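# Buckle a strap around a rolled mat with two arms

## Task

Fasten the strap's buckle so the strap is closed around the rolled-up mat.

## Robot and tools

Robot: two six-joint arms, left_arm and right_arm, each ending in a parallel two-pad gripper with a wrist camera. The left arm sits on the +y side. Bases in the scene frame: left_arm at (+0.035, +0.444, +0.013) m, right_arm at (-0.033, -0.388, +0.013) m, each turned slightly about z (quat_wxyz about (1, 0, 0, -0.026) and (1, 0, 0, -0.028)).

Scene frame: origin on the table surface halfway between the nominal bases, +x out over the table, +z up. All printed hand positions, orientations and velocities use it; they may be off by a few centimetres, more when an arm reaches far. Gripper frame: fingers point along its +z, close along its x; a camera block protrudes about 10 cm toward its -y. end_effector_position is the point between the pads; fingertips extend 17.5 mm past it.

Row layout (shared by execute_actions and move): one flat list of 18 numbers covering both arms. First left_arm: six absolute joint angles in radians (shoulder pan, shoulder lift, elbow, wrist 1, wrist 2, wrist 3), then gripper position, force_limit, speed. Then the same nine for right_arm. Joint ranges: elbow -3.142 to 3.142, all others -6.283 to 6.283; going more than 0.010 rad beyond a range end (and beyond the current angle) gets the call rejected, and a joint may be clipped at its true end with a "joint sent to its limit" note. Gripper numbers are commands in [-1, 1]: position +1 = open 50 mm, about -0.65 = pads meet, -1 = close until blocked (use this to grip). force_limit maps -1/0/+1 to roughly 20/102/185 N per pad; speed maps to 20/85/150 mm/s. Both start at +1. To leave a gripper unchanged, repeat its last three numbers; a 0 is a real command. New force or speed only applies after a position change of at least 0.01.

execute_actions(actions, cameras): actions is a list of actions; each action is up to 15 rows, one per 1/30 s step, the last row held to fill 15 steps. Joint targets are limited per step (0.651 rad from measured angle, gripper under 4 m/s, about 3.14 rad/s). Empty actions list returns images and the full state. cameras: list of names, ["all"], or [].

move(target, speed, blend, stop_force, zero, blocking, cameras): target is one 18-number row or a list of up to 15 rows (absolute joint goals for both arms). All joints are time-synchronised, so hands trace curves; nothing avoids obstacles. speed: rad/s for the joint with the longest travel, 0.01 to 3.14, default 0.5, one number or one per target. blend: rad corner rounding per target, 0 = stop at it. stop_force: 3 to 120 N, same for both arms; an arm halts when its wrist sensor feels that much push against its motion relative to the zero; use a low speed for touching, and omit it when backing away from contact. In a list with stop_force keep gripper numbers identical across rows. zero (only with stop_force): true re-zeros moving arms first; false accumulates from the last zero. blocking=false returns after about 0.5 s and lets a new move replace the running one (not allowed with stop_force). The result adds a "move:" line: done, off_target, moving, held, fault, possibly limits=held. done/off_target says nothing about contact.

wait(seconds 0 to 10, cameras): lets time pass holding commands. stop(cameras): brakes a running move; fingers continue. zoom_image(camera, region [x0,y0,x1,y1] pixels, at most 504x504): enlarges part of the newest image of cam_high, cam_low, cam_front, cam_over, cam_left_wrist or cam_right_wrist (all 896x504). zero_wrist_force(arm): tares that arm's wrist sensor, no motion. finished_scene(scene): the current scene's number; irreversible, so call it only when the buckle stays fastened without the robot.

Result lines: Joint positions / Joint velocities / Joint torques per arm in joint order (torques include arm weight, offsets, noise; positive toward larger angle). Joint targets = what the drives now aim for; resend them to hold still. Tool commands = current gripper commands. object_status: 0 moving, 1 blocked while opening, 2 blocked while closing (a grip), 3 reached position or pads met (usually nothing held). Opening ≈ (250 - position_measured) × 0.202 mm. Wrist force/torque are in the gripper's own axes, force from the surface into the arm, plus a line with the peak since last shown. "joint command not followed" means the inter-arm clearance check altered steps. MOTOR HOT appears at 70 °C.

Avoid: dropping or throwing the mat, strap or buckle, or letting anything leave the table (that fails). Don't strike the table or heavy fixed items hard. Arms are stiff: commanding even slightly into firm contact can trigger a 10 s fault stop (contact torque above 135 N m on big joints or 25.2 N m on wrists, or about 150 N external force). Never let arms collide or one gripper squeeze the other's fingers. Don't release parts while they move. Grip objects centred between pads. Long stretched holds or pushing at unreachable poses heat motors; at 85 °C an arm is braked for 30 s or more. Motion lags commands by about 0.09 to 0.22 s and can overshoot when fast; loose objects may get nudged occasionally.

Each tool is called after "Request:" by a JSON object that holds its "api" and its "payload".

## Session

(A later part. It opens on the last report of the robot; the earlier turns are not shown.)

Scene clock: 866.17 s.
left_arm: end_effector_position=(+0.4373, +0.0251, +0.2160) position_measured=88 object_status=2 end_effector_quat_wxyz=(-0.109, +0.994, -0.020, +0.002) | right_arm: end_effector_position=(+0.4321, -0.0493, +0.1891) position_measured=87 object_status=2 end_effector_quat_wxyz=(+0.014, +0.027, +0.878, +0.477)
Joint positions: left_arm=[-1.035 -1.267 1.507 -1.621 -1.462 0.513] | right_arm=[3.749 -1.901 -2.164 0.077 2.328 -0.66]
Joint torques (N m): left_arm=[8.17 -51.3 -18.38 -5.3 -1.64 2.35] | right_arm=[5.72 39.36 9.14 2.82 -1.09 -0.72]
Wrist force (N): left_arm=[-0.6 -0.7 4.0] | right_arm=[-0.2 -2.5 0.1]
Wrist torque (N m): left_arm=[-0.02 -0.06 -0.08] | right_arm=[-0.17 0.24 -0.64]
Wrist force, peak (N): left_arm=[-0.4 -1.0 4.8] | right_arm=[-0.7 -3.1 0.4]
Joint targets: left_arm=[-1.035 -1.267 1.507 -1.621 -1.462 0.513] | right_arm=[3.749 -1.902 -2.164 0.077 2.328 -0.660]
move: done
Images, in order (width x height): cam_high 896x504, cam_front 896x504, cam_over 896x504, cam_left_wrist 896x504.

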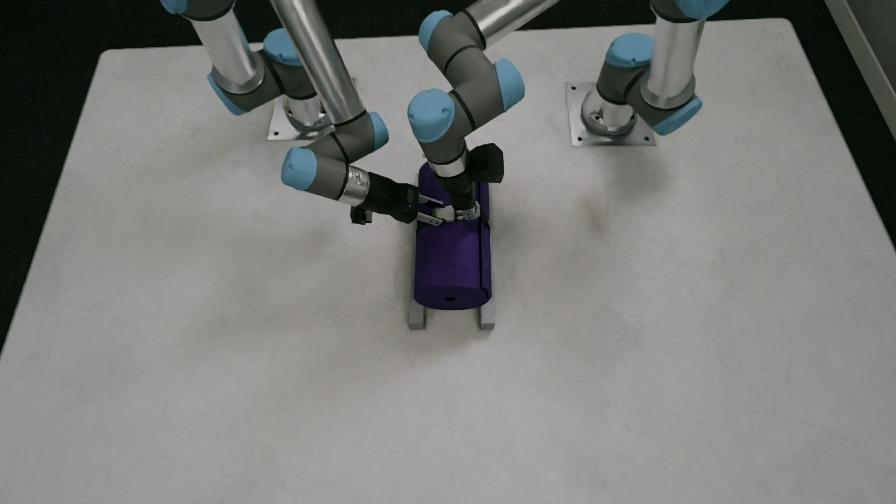

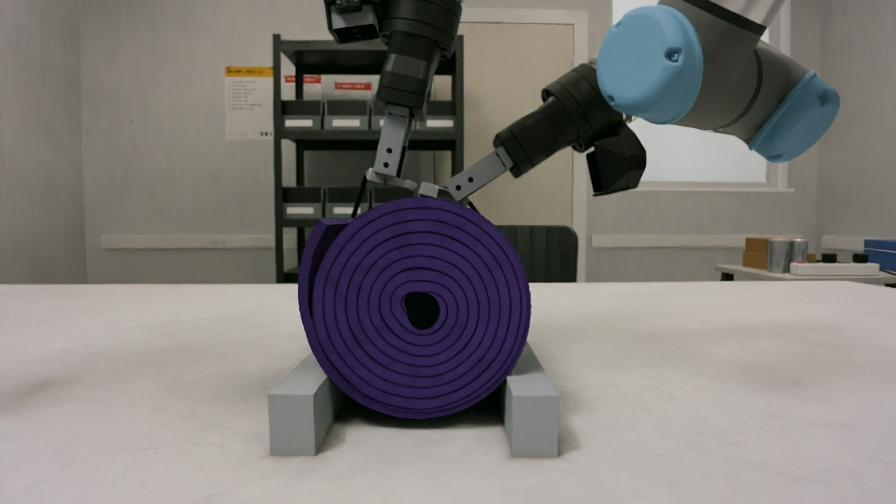

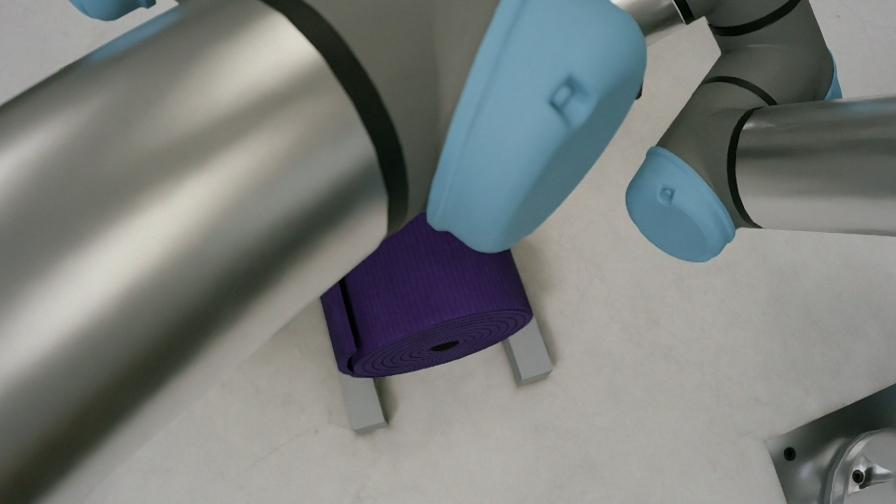

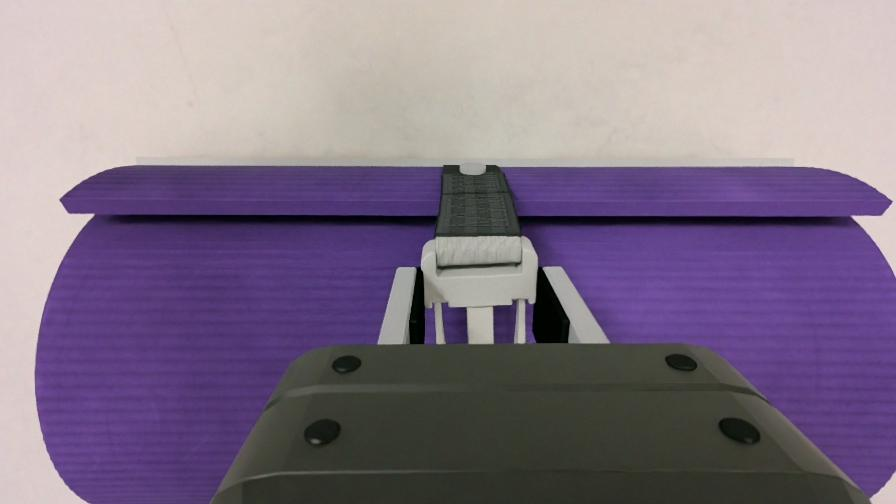

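Request:
{"api": "move", "payload": {"target": [-1.0408,-1.2540,1.4954,-1.6219,-1.4634,0.5079,-0.98,-0.55,-0.8,3.7493,-1.9015,-2.1642,0.0774,2.3277,-0.6602,-1,-0.5,-1], "speed": 0.01, "stop_force": 10, "cameras": ["cam_front","cam_high","cam_right_wrist"]}}

Request:
{"api": "zoom_image", "payload": {"camera": "cam_front", "region": [360, 165, 450, 205]}}

Request:
{"api": "zoom_image", "payload": {"camera": "cam_high", "region": [430, 196, 484, 228]}}

Scene clock: 900.27 s.
left_arm: end_effector_position=(+0.4370, +0.0183, +0.2135) position_measured=88 object_status=2 end_effector_quat_wxyz=(-0.109, +0.994, -0.020, +0.002) | right_arm: end_effector_position=(+0.4321, -0.0493, +0.1891) position_measured=87 object_status=2 end_effector_quat_wxyz=(+0.014, +0.027, +0.878, +0.477)
Joint positions: left_arm=[-1.041 -1.254 1.495 -1.622 -1.463 0.508] | right_arm=[3.749 -1.901 -2.164 0.077 2.328 -0.66]
Joint torques (N m): left_arm=[-2.49 -45.14 -20.92 -4.97 -1.25 -1.04] | right_arm=[5.61 39.79 10.1 2.81 -1.1 -0.87]
Wrist force (N): left_arm=[-1.1 -1.4 2.4] | right_arm=[0.2 -2.1 -0.3]
Wrist torque (N m): left_arm=[-0.05 -0.06 -0.08] | right_arm=[-0.15 0.25 -0.64]
Wrist force, peak (N): left_arm=[-0.3 -0.8 4.6] | right_arm=[-0.6 -3.6 0.3]
Joint targets: left_arm=[-1.041 -1.254 1.495 -1.622 -1.463 0.508] | right_arm=[3.749 -1.902 -2.164 0.077 2.328 -0.660]
move: done
Images, in order (width x height): cam_high 896x504, cam_front 896x504, cam_right_wrist 896x504.

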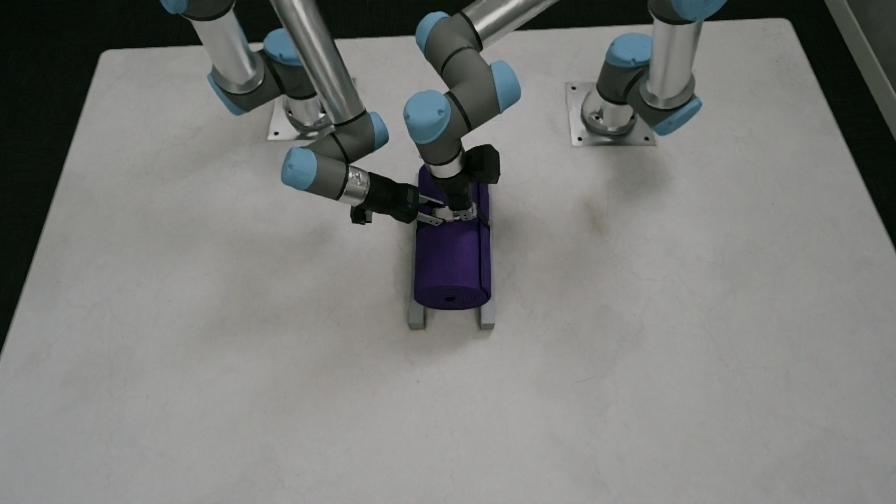

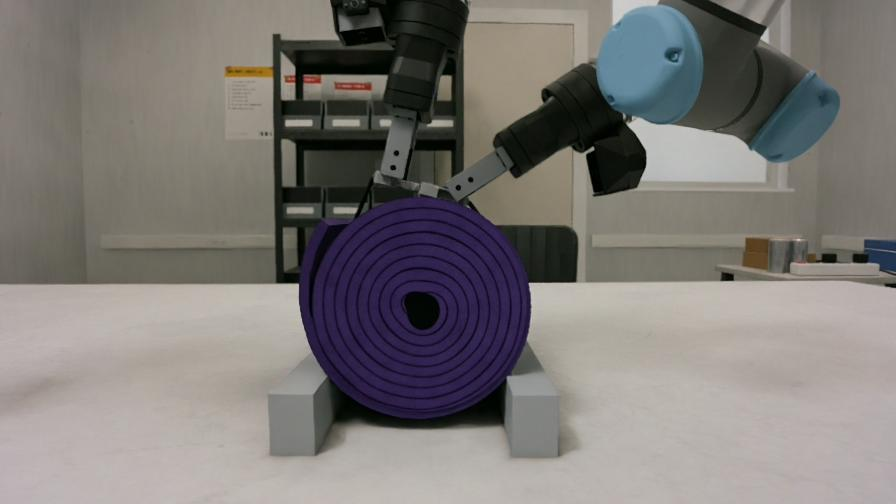

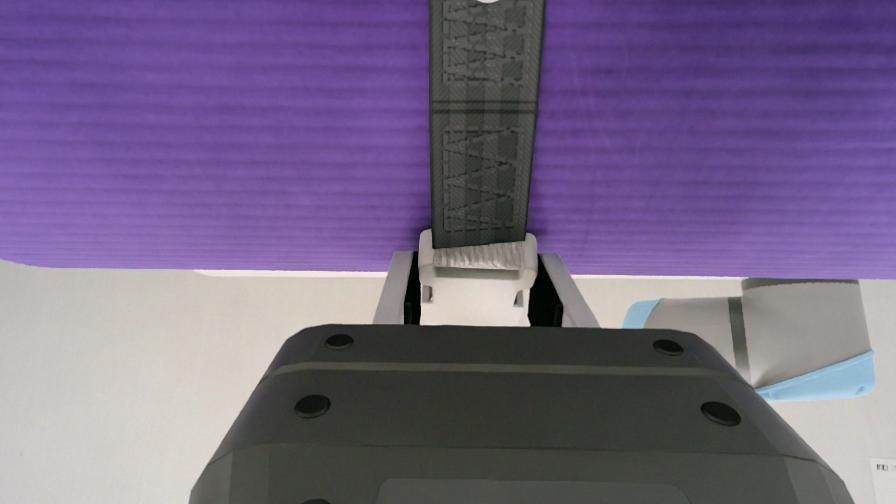

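Scaled by 5.600.

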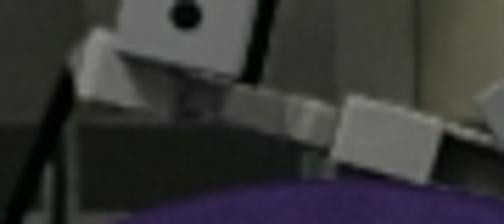

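Scaled by 9.333.

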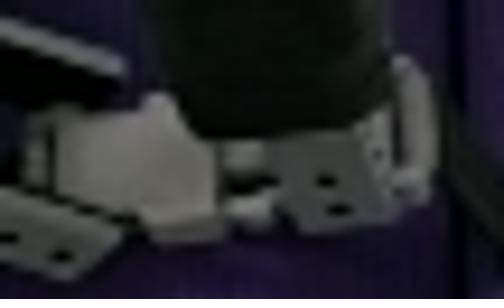

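Request:
{"api": "move", "payload": {"target": [-1.0469,-1.2395,1.4804,-1.6209,-1.4646,0.5017,-0.98,-0.55,-0.8,3.7493,-1.9015,-2.1642,0.0774,2.3277,-0.6602,-1,-0.5,-1], "speed": 0.01, "stop_force": 15, "cameras": ["cam_front","cam_high","cam_left_wrist"]}}

Request:
{"api": "zoom_image", "payload": {"camera": "cam_front", "region": [360, 165, 450, 205]}}

Request:
{"api": "zoom_image", "payload": {"camera": "cam_high", "region": [430, 196, 484, 228]}}

Scene clock: 908.77 s.
left_arm: end_effector_position=(+0.4367, +0.0107, +0.2116) position_measured=88 object_status=2 end_effector_quat_wxyz=(-0.109, +0.994, -0.020, +0.002) | right_arm: end_effector_position=(+0.4321, -0.0493, +0.1891) position_measured=87 object_status=2 end_effector_quat_wxyz=(+0.014, +0.027, +0.878, +0.477)
Joint positions: left_arm=[-1.047 -1.239 1.48 -1.621 -1.465 0.502] | right_arm=[3.749 -1.902 -2.164 0.077 2.328 -0.66]
Joint torques (N m): left_arm=[-6.92 -45.53 -22.91 -2.98 -2.21 -1.21] | right_arm=[5.79 39.55 11.54 4.69 1.36 -0.84]
Wrist force (N): left_arm=[-1.0 -11.2 3.3] | right_arm=[-1.1 -11.1 -6.0]
Wrist torque (N m): left_arm=[-0.03 -0.08 -0.12] | right_arm=[-0.26 0.17 -0.61]
Wrist force, peak (N): left_arm=[-0.4 -12.0 3.1] | right_arm=[-0.5 -11.7 -6.1]
Joint targets: left_arm=[-1.047 -1.239 1.480 -1.621 -1.465 0.502] | right_arm=[3.749 -1.902 -2.164 0.077 2.328 -0.660]
move: done
Images, in order (width x height): cam_high 896x504, cam_front 896x504, cam_left_wrist 896x504.

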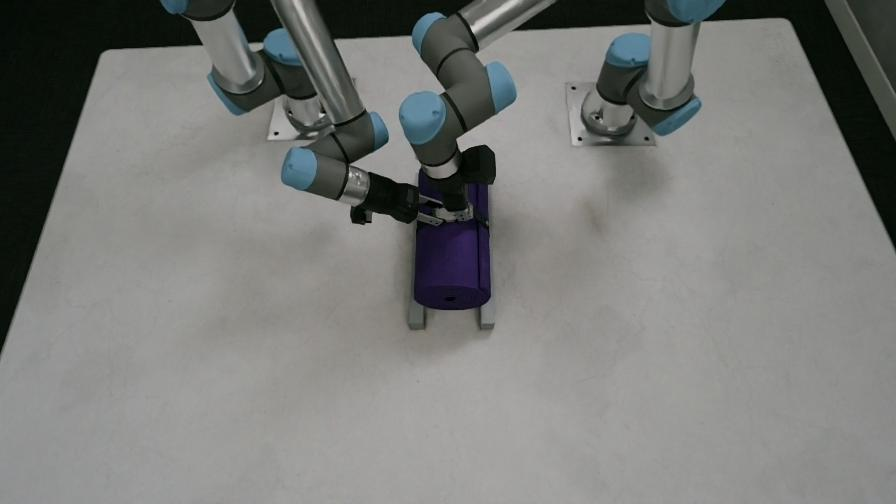

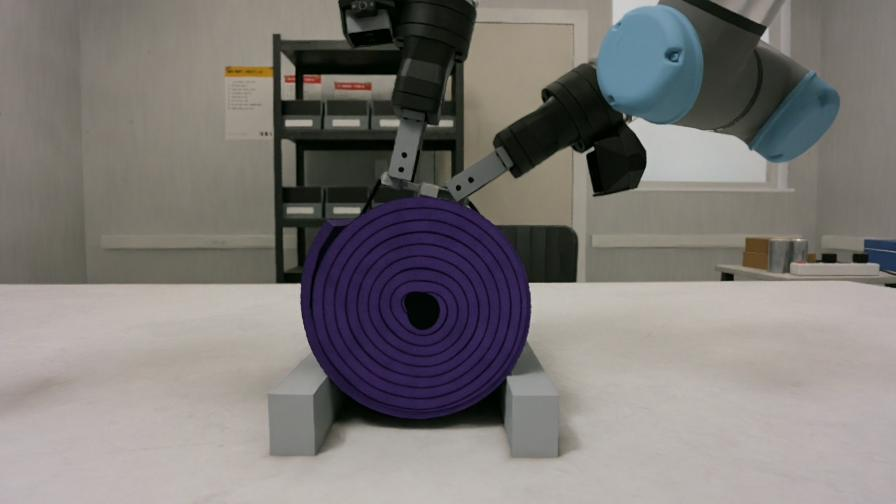

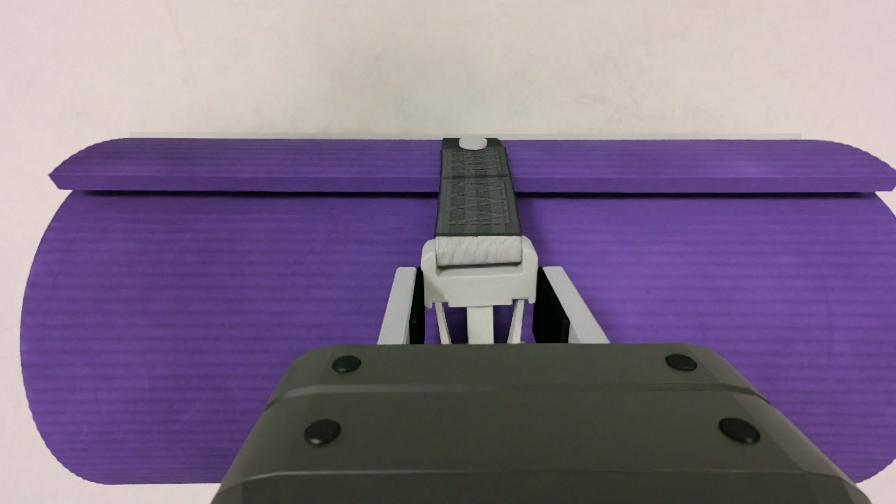

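Scaled by 5.600.

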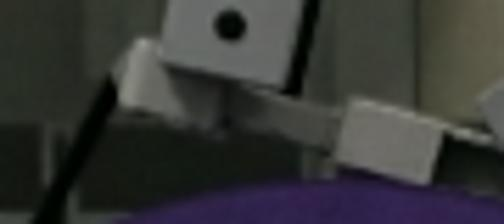

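Scaled by 9.333.

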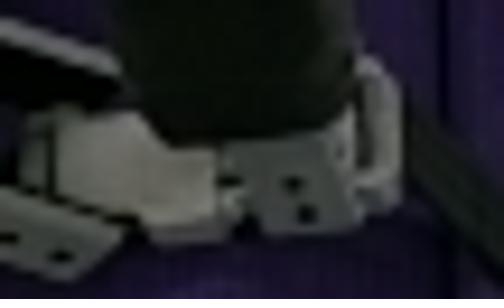

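Request:
{"api": "move", "payload": {"target": [-1.0524,-1.2265,1.4678,-1.6206,-1.4656,0.4964,-0.98,-0.55,-0.8,3.7493,-1.9015,-2.1642,0.0774,2.3277,-0.6602,-1,-0.5,-1], "speed": 0.01, "stop_force": 25, "cameras": ["cam_front","cam_high","cam_left_wrist","cam_right_wrist"]}}

Request:
{"api": "zoom_image", "payload": {"camera": "cam_front", "region": [360, 165, 450, 205]}}

Request:
{"api": "zoom_image", "payload": {"camera": "cam_left_wrist", "region": [370, 220, 590, 350]}}

Scene clock: 918.40 s.
left_arm: end_effector_position=(+0.4363, +0.0039, +0.2096) position_measured=88 object_status=2 end_effector_quat_wxyz=(-0.109, +0.994, -0.020, +0.002) | right_arm: end_effector_position=(+0.4321, -0.0493, +0.1891) position_measured=87 object_status=2 end_effector_quat_wxyz=(+0.014, +0.027, +0.878, +0.477)
Joint positions: left_arm=[-1.052 -1.226 1.468 -1.621 -1.466 0.496] | right_arm=[3.749 -1.902 -2.164 0.077 2.328 -0.66]
Joint torques (N m): left_arm=[-1.98 -46.3 -22.98 -7.39 -0.57 -1.42] | right_arm=[5.4 39.92 19.67 4.27 4.13 -0.76]
Wrist force (N): left_arm=[-4.9 -10.3 2.4] | right_arm=[-4.0 -9.3 -5.2]
Wrist torque (N m): left_arm=[-0.04 -0.13 0.01] | right_arm=[-0.19 0.12 -0.61]
Wrist force, peak (N): left_arm=[-4.9 -13.0 2.0] | right_arm=[-4.2 -12.7 -6.2]
Joint targets: left_arm=[-1.052 -1.226 1.468 -1.621 -1.466 0.496] | right_arm=[3.749 -1.902 -2.164 0.077 2.328 -0.660]
move: done
Images, in order (width x height): cam_high 896x504, cam_front 896x504, cam_left_wrist 896x504, cam_right_wrist 896x504.

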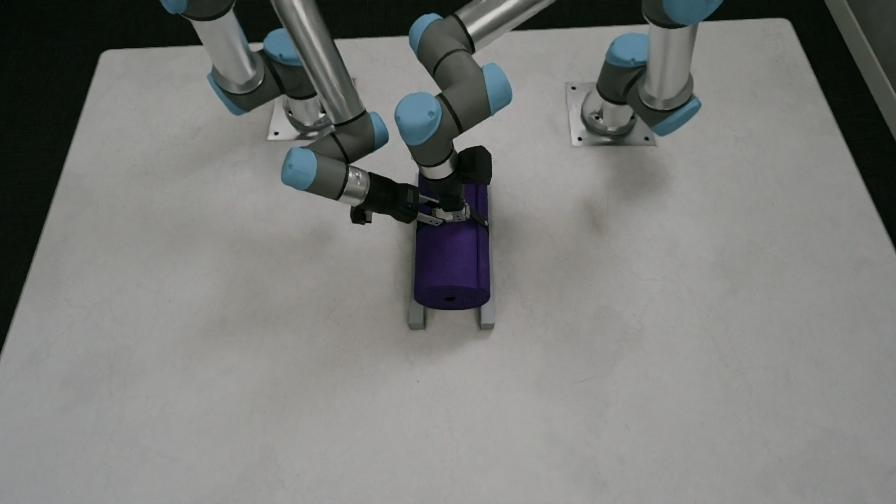

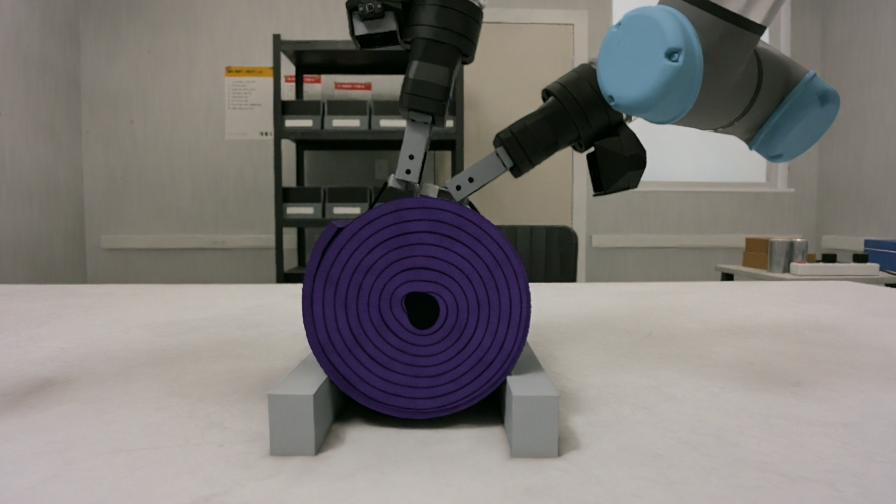

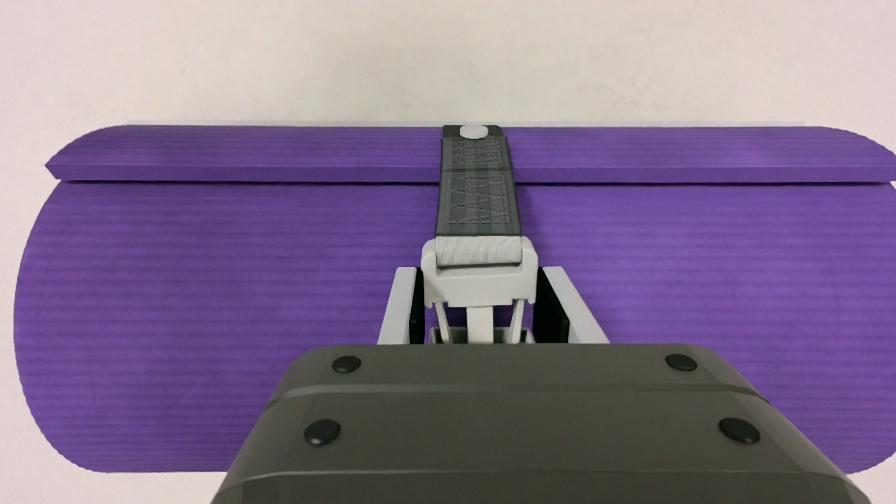

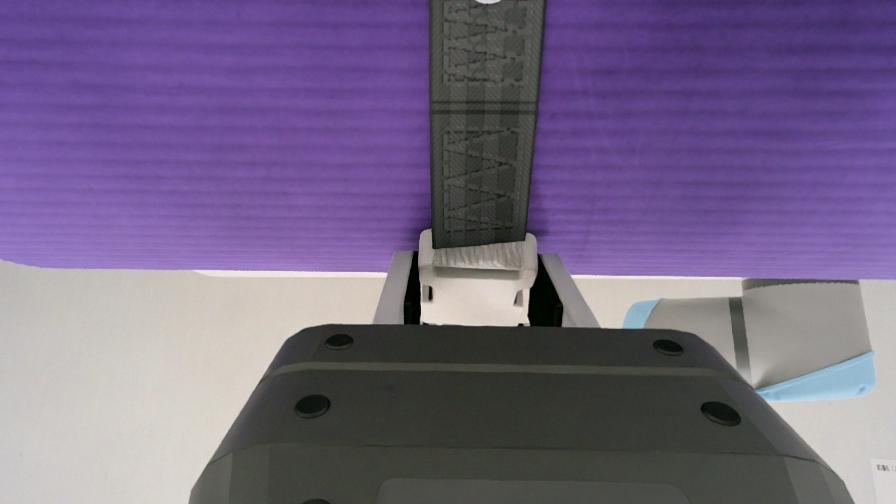

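Scaled by 5.600.

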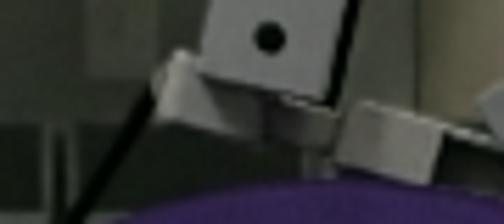

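Scaled by 2.291.

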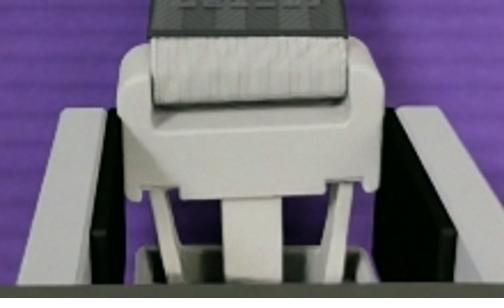

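Request:
{"api": "move", "payload": {"target": [-1.0549,-1.2206,1.4620,-1.6206,-1.4661,0.4940,-0.98,-0.55,-0.8,3.7493,-1.9015,-2.1642,0.0774,2.3277,-0.6602,-1,-0.5,-1], "speed": 0.01, "stop_force": 25, "cameras": ["cam_front","cam_left_wrist"]}}

Request:
{"api": "zoom_image", "payload": {"camera": "cam_front", "region": [360, 165, 450, 205]}}

Request:
{"api": "zoom_image", "payload": {"camera": "cam_left_wrist", "region": [370, 220, 590, 350]}}

Scene clock: 928.97 s.
left_arm: end_effector_position=(+0.4362, +0.0008, +0.2087) position_measured=88 object_status=2 end_effector_quat_wxyz=(-0.109, +0.994, -0.020, +0.002) | right_arm: end_effector_position=(+0.4321, -0.0493, +0.1891) position_measured=87 object_status=2 end_effector_quat_wxyz=(+0.014, +0.027, +0.878, +0.477)
Joint positions: left_arm=[-1.055 -1.221 1.462 -1.621 -1.466 0.494] | right_arm=[3.749 -1.902 -2.164 0.077 2.328 -0.66]
Joint torques (N m): left_arm=[-4.86 -46.32 -22.27 -7.61 -1.57 -1.19] | right_arm=[5.41 40.15 23.96 5.68 2.47 -0.84]
Wrist force (N): left_arm=[-5.3 -10.6 2.4] | right_arm=[-4.3 -9.6 -5.0]
Wrist torque (N m): left_arm=[-0.03 -0.12 0.02] | right_arm=[-0.20 0.09 -0.62]
Wrist force, peak (N): left_arm=[-7.2 -11.1 2.0] | right_arm=[-6.4 -11.2 -4.7]
Joint targets: left_arm=[-1.055 -1.221 1.462 -1.621 -1.466 0.494] | right_arm=[3.749 -1.902 -2.164 0.077 2.328 -0.660]
move: done
Images, in order (width x height): cam_front 896x504, cam_left_wrist 896x504.

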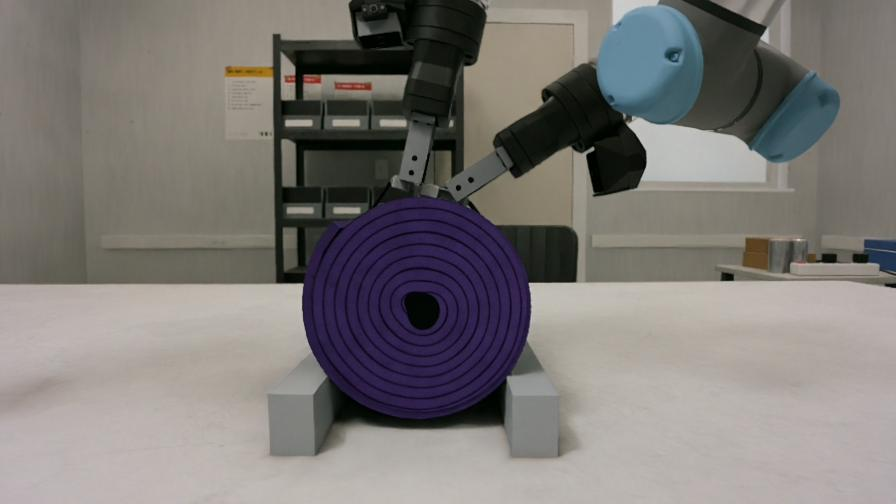

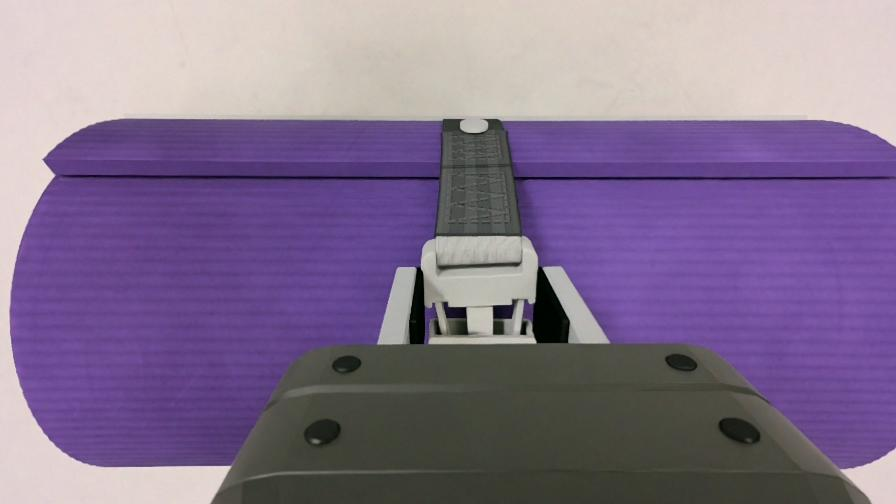

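Scaled by 5.600.

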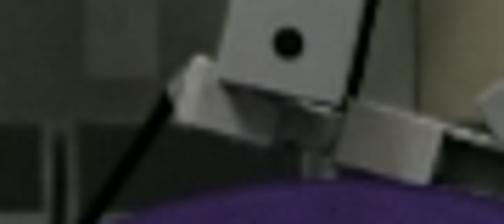

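Scaled by 2.291.

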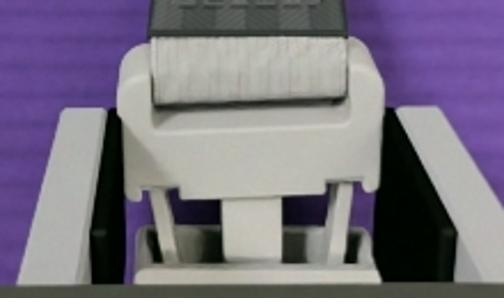

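Request:
{"api": "move", "payload": {"target": [-1.0549,-1.2206,1.4620,-1.6206,-1.4661,0.4940,0.58,-0.55,-1,3.7493,-1.9015,-2.1642,0.0774,2.3277,-0.6602,-1,-0.5,-1], "cameras": ["cam_front","cam_left_wrist"]}}

Request:
{"api": "zoom_image", "payload": {"camera": "cam_left_wrist", "region": [370, 220, 590, 350]}}

Request:
{"api": "zoom_image", "payload": {"camera": "cam_front", "region": [360, 165, 450, 205]}}

Scene clock: 951.40 s.
left_arm: end_effector_position=(+0.4362, +0.0008, +0.2087) position_measured=66 object_status=3 end_effector_quat_wxyz=(-0.109, +0.994, -0.020, +0.002) | right_arm: end_effector_position=(+0.4321, -0.0493, +0.1891) position_measured=87 object_status=2 end_effector_quat_wxyz=(+0.014, +0.027, +0.878, +0.477)
Joint positions: left_arm=[-1.055 -1.221 1.462 -1.621 -1.466 0.494] | right_arm=[3.749 -1.901 -2.164 0.077 2.328 -0.66]
Joint torques (N m): left_arm=[6.12 -48.76 -21.62 -0.23 0.22 2.2] | right_arm=[5.22 39.75 24.21 4.68 1.17 -0.77]
Wrist force (N): left_arm=[-0.7 -0.9 1.2] | right_arm=[-0.5 -3.5 2.2]
Wrist torque (N m): left_arm=[-0.04 -0.04 -0.07] | right_arm=[0.00 0.29 -0.64]
Wrist force, peak (N): left_arm=[-5.7 -11.0 2.2] | right_arm=[-5.1 -10.9 -4.6]
Joint targets: left_arm=[-1.055 -1.221 1.462 -1.621 -1.466 0.494] | right_arm=[3.749 -1.902 -2.164 0.077 2.328 -0.660]
move: done
Images, in order (width x height): cam_front 896x504, cam_left_wrist 896x504.

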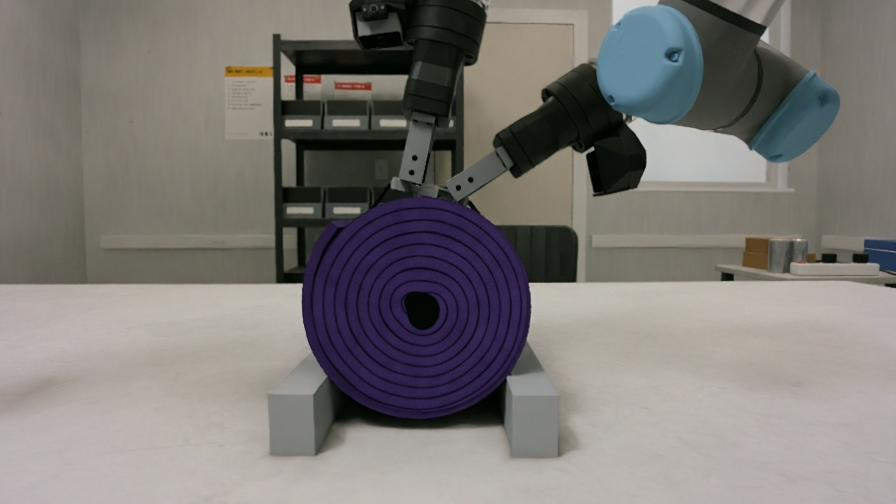

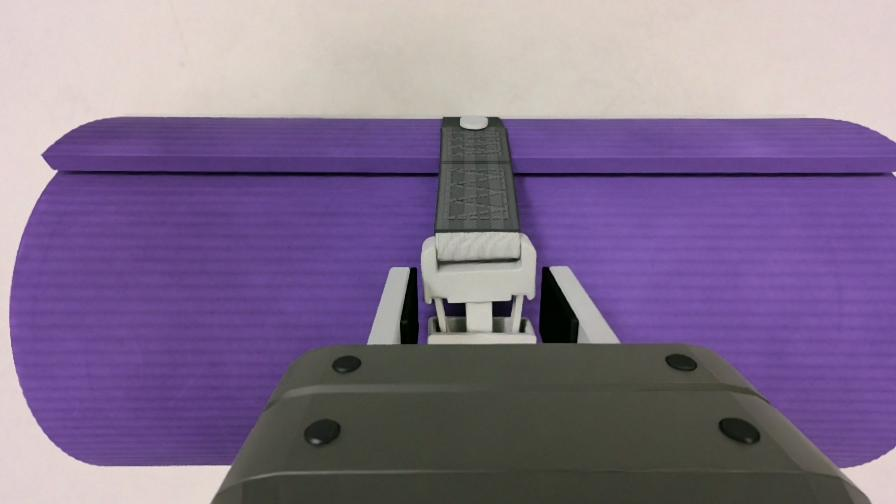

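Scaled by 2.291.

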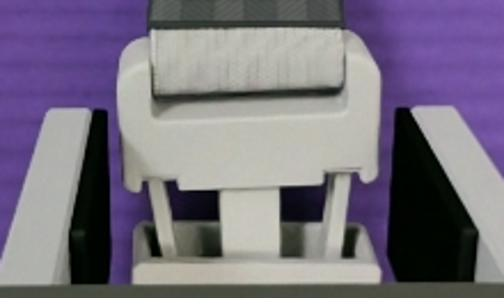

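Scaled by 5.600.

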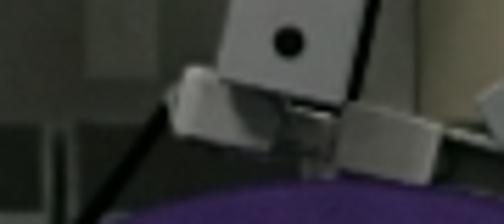

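Request:
{"api": "move", "payload": {"target": [[-1.0438,-1.2462,1.4978,-1.6318,-1.4639,0.5049,0.58,-0.55,-1,3.7493,-1.9015,-2.1642,0.0774,2.3277,-0.6602,-1,-0.5,-1],[-1.0438,-1.2430,1.5076,-1.6446,-1.4639,0.5049,0.58,-0.55,-1,3.7493,-1.9015,-2.1642,0.0774,2.3277,-0.6602,-1,-0.5,-1]], "speed": 0.03, "blend": [0.003,0], "stop_force": 8, "cameras": ["cam_front","cam_left_wrist"]}}

Request:
{"api": "zoom_image", "payload": {"camera": "cam_left_wrist", "region": [370, 220, 590, 350]}}

Request:
{"api": "zoom_image", "payload": {"camera": "cam_front", "region": [360, 165, 450, 205]}}

Scene clock: 965.50 s.
left_arm: end_effector_position=(+0.4366, +0.0153, +0.2031) position_measured=66 object_status=3 end_effector_quat_wxyz=(-0.109, +0.994, -0.020, +0.002) | right_arm: end_effector_position=(+0.4321, -0.0493, +0.1891) position_measured=87 object_status=2 end_effector_quat_wxyz=(+0.014, +0.027, +0.878, +0.477)
Joint positions: left_arm=[-1.044 -1.243 1.508 -1.645 -1.464 0.505] | right_arm=[3.749 -1.901 -2.164 0.077 2.328 -0.66]
Joint torques (N m): left_arm=[-4.35 -44.51 -30.97 0.11 1.5 -1.42] | right_arm=[0.9 39.6 24.04 2.97 -0.7 -0.69]
Wrist force (N): left_arm=[-0.6 -0.8 1.2] | right_arm=[-0.7 -3.9 2.7]
Wrist torque (N m): left_arm=[-0.03 -0.05 -0.21] | right_arm=[-0.01 0.27 -0.64]
Wrist force, peak (N): left_arm=[-0.6 -0.8 1.5] | right_arm=[-0.8 -3.8 2.9]
Joint targets: left_arm=[-1.044 -1.243 1.508 -1.645 -1.464 0.505] | right_arm=[3.749 -1.902 -2.164 0.077 2.328 -0.660]
move: done
Images, in order (width x height): cam_front 896x504, cam_left_wrist 896x504.

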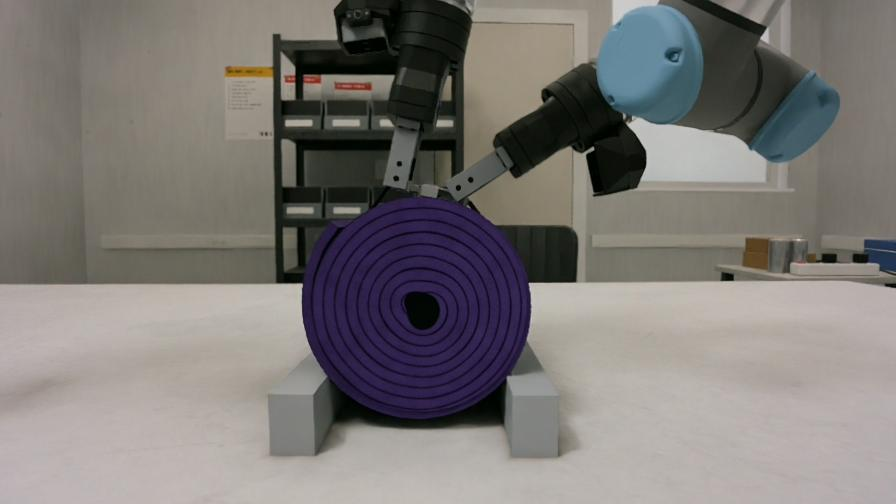

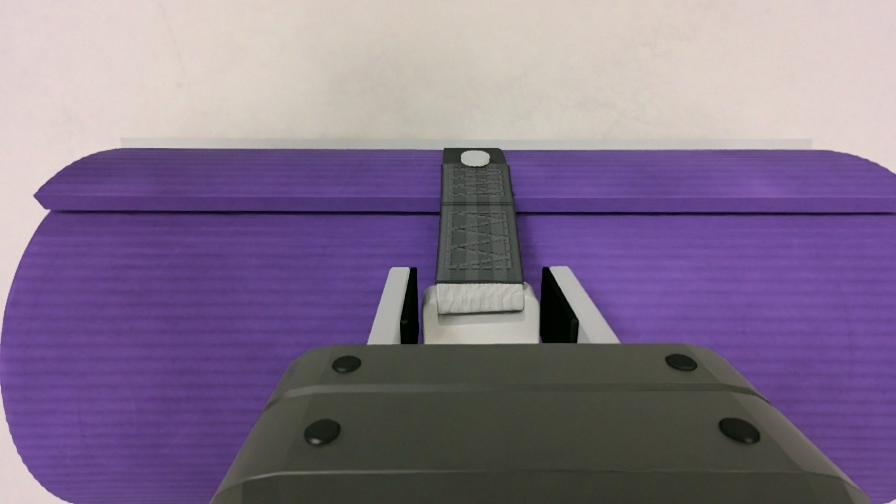

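Scaled by 2.291.

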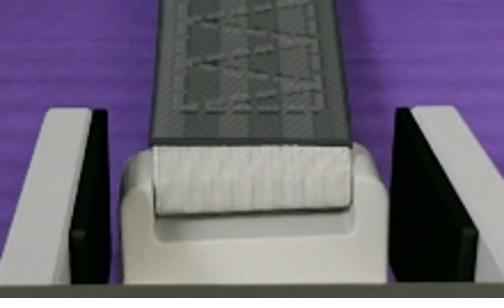

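Scaled by 5.600.

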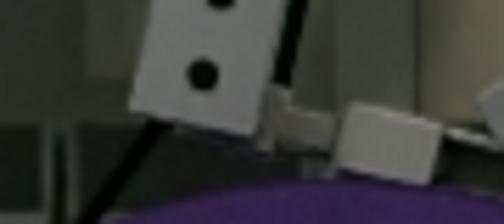

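Request:
{"api": "move", "payload": {"target": [-1.0438,-1.2430,1.5076,-1.6446,-1.4639,0.5049,-1,-0.45,-1,3.7493,-1.9015,-2.1642,0.0774,2.3277,-0.6602,-1,-0.5,-1], "cameras": ["cam_front","cam_left_wrist"]}}

Request:
{"api": "zoom_image", "payload": {"camera": "cam_left_wrist", "region": [370, 220, 590, 350]}}

Request:
{"api": "zoom_image", "payload": {"camera": "cam_front", "region": [360, 165, 450, 205]}}

Scene clock: 969.00 s.
left_arm: end_effector_position=(+0.4366, +0.0153, +0.2032) position_measured=86 object_status=2 end_effector_quat_wxyz=(-0.109, +0.994, -0.020, +0.002) | right_arm: end_effector_position=(+0.4321, -0.0493, +0.1891) position_measured=87 object_status=2 end_effector_quat_wxyz=(+0.014, +0.027, +0.878, +0.477)
Joint positions: left_arm=[-1.044 -1.243 1.508 -1.645 -1.464 0.505] | right_arm=[3.749 -1.901 -2.164 0.077 2.328 -0.66]
Joint torques (N m): left_arm=[-6.58 -45.51 -29.65 -0.02 -0.79 -2.34] | right_arm=[-1.15 39.72 24.04 3.45 -0.63 -0.55]
Wrist force (N): left_arm=[1.9 -1.4 1.2] | right_arm=[2.1 -3.7 1.9]
Wrist torque (N m): left_arm=[-0.04 -0.05 -0.41] | right_arm=[0.01 0.25 -0.61]
Wrist force, peak (N): left_arm=[2.3 -1.2 1.9] | right_arm=[1.8 -4.2 2.1]
Joint targets: left_arm=[-1.044 -1.243 1.508 -1.645 -1.464 0.505] | right_arm=[3.749 -1.902 -2.164 0.077 2.328 -0.660]
move: done
Images, in order (width x height): cam_front 896x504, cam_left_wrist 896x504.

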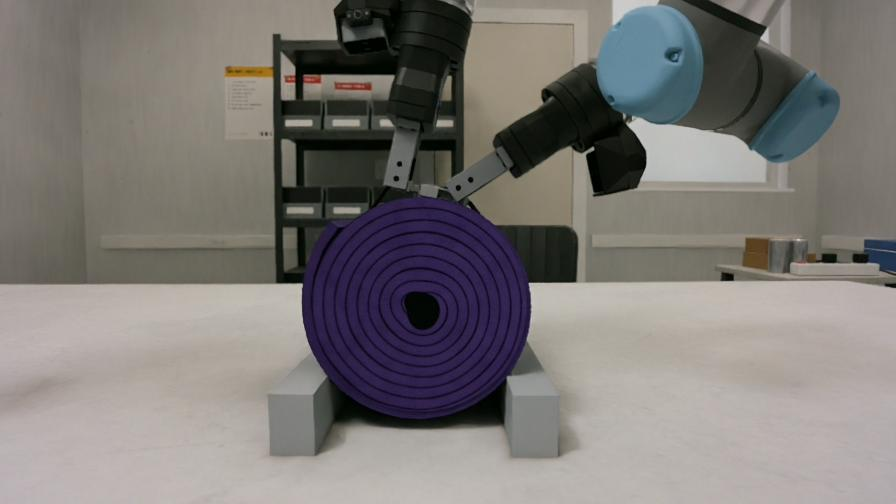

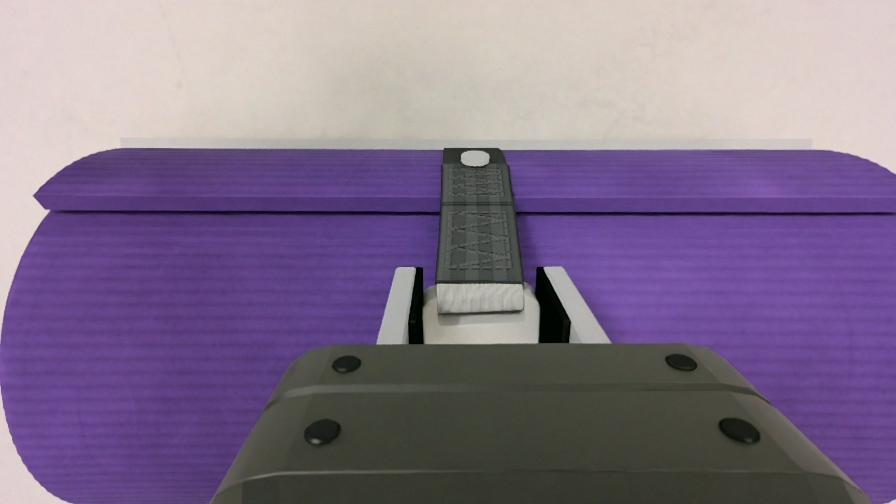

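Scaled by 2.291.

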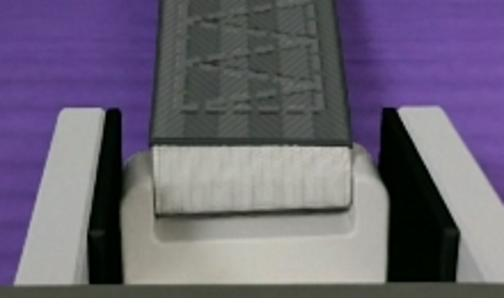

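Scaled by 5.600.

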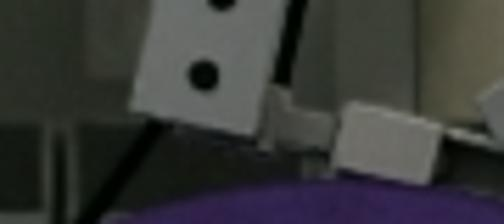

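Request:
{"api": "move", "payload": {"target": [-1.0485,-1.2325,1.4949,-1.6420,-1.4648,0.5003,-1,-0.45,-1,3.7493,-1.9015,-2.1642,0.0774,2.3277,-0.6602,-1,-0.5,-1], "speed": 0.01, "stop_force": 40, "cameras": ["cam_front","cam_left_wrist","cam_right_wrist"]}}

Request:
{"api": "zoom_image", "payload": {"camera": "cam_right_wrist", "region": [370, 220, 590, 350]}}

Request:
{"api": "zoom_image", "payload": {"camera": "cam_front", "region": [360, 165, 450, 205]}}

Scene clock: 979.67 s.
left_arm: end_effector_position=(+0.4363, +0.0095, +0.2025) position_measured=86 object_status=2 end_effector_quat_wxyz=(-0.109, +0.994, -0.020, +0.002) | right_arm: end_effector_position=(+0.4321, -0.0493, +0.1891) position_measured=87 object_status=2 end_effector_quat_wxyz=(+0.014, +0.027, +0.878, +0.477)
Joint positions: left_arm=[-1.049 -1.232 1.495 -1.642 -1.465 0.5] | right_arm=[3.749 -1.902 -2.164 0.077 2.328 -0.66]
Joint torques (N m): left_arm=[-9.54 -46.2 -24.57 -4.14 -3.36 -1.24] | right_arm=[-1.89 39.1 24.02 5.64 4.54 -0.5]
Wrist force (N): left_arm=[0.1 -14.1 5.0] | right_arm=[0.5 -8.9 -8.8]
Wrist torque (N m): left_arm=[0.04 -0.07 -0.12] | right_arm=[-0.02 0.29 -0.67]
Wrist force, peak (N): left_arm=[0.6 -13.7 6.2] | right_arm=[0.1 -10.0 -8.4]
Joint targets: left_arm=[-1.048 -1.233 1.495 -1.642 -1.465 0.500] | right_arm=[3.749 -1.902 -2.164 0.077 2.328 -0.660]
move: done
Images, in order (width x height): cam_front 896x504, cam_left_wrist 896x504, cam_right_wrist 896x504.

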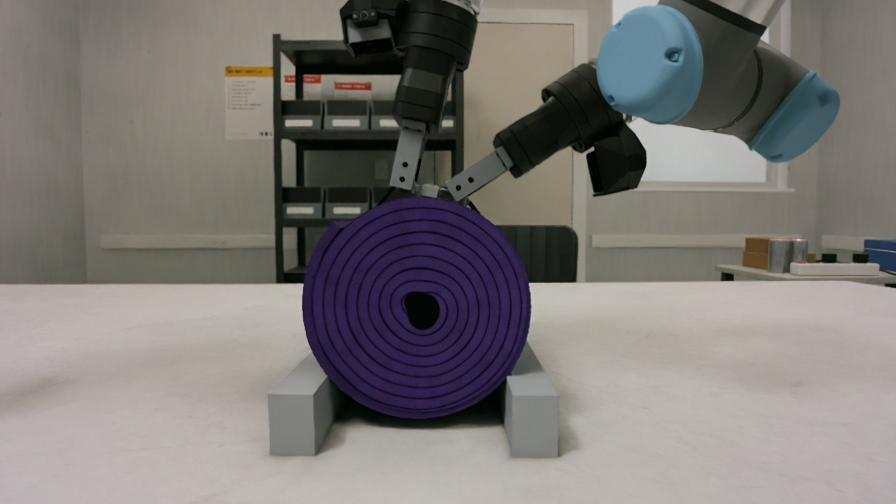

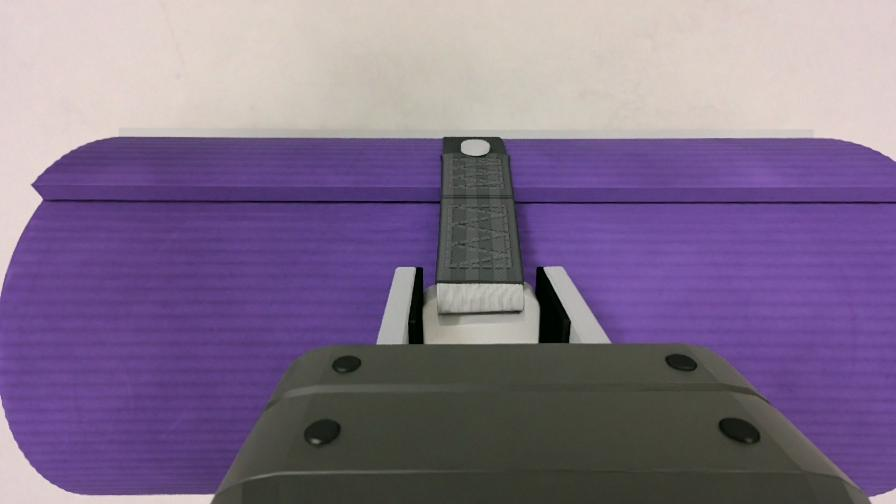

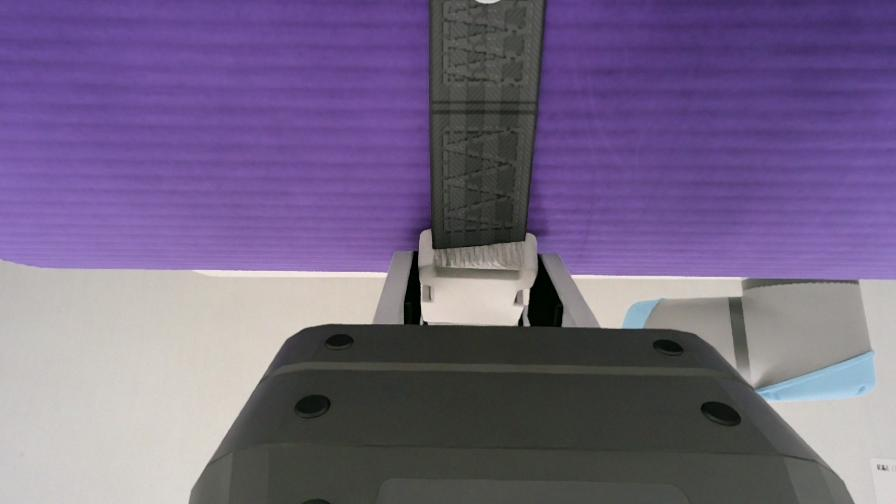

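Scaled by 2.291.

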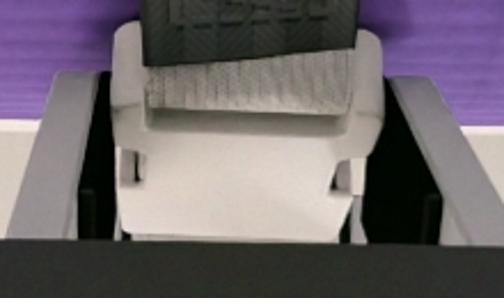

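Scaled by 5.600.

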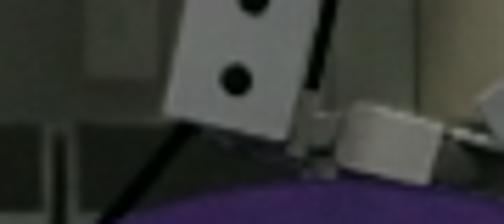

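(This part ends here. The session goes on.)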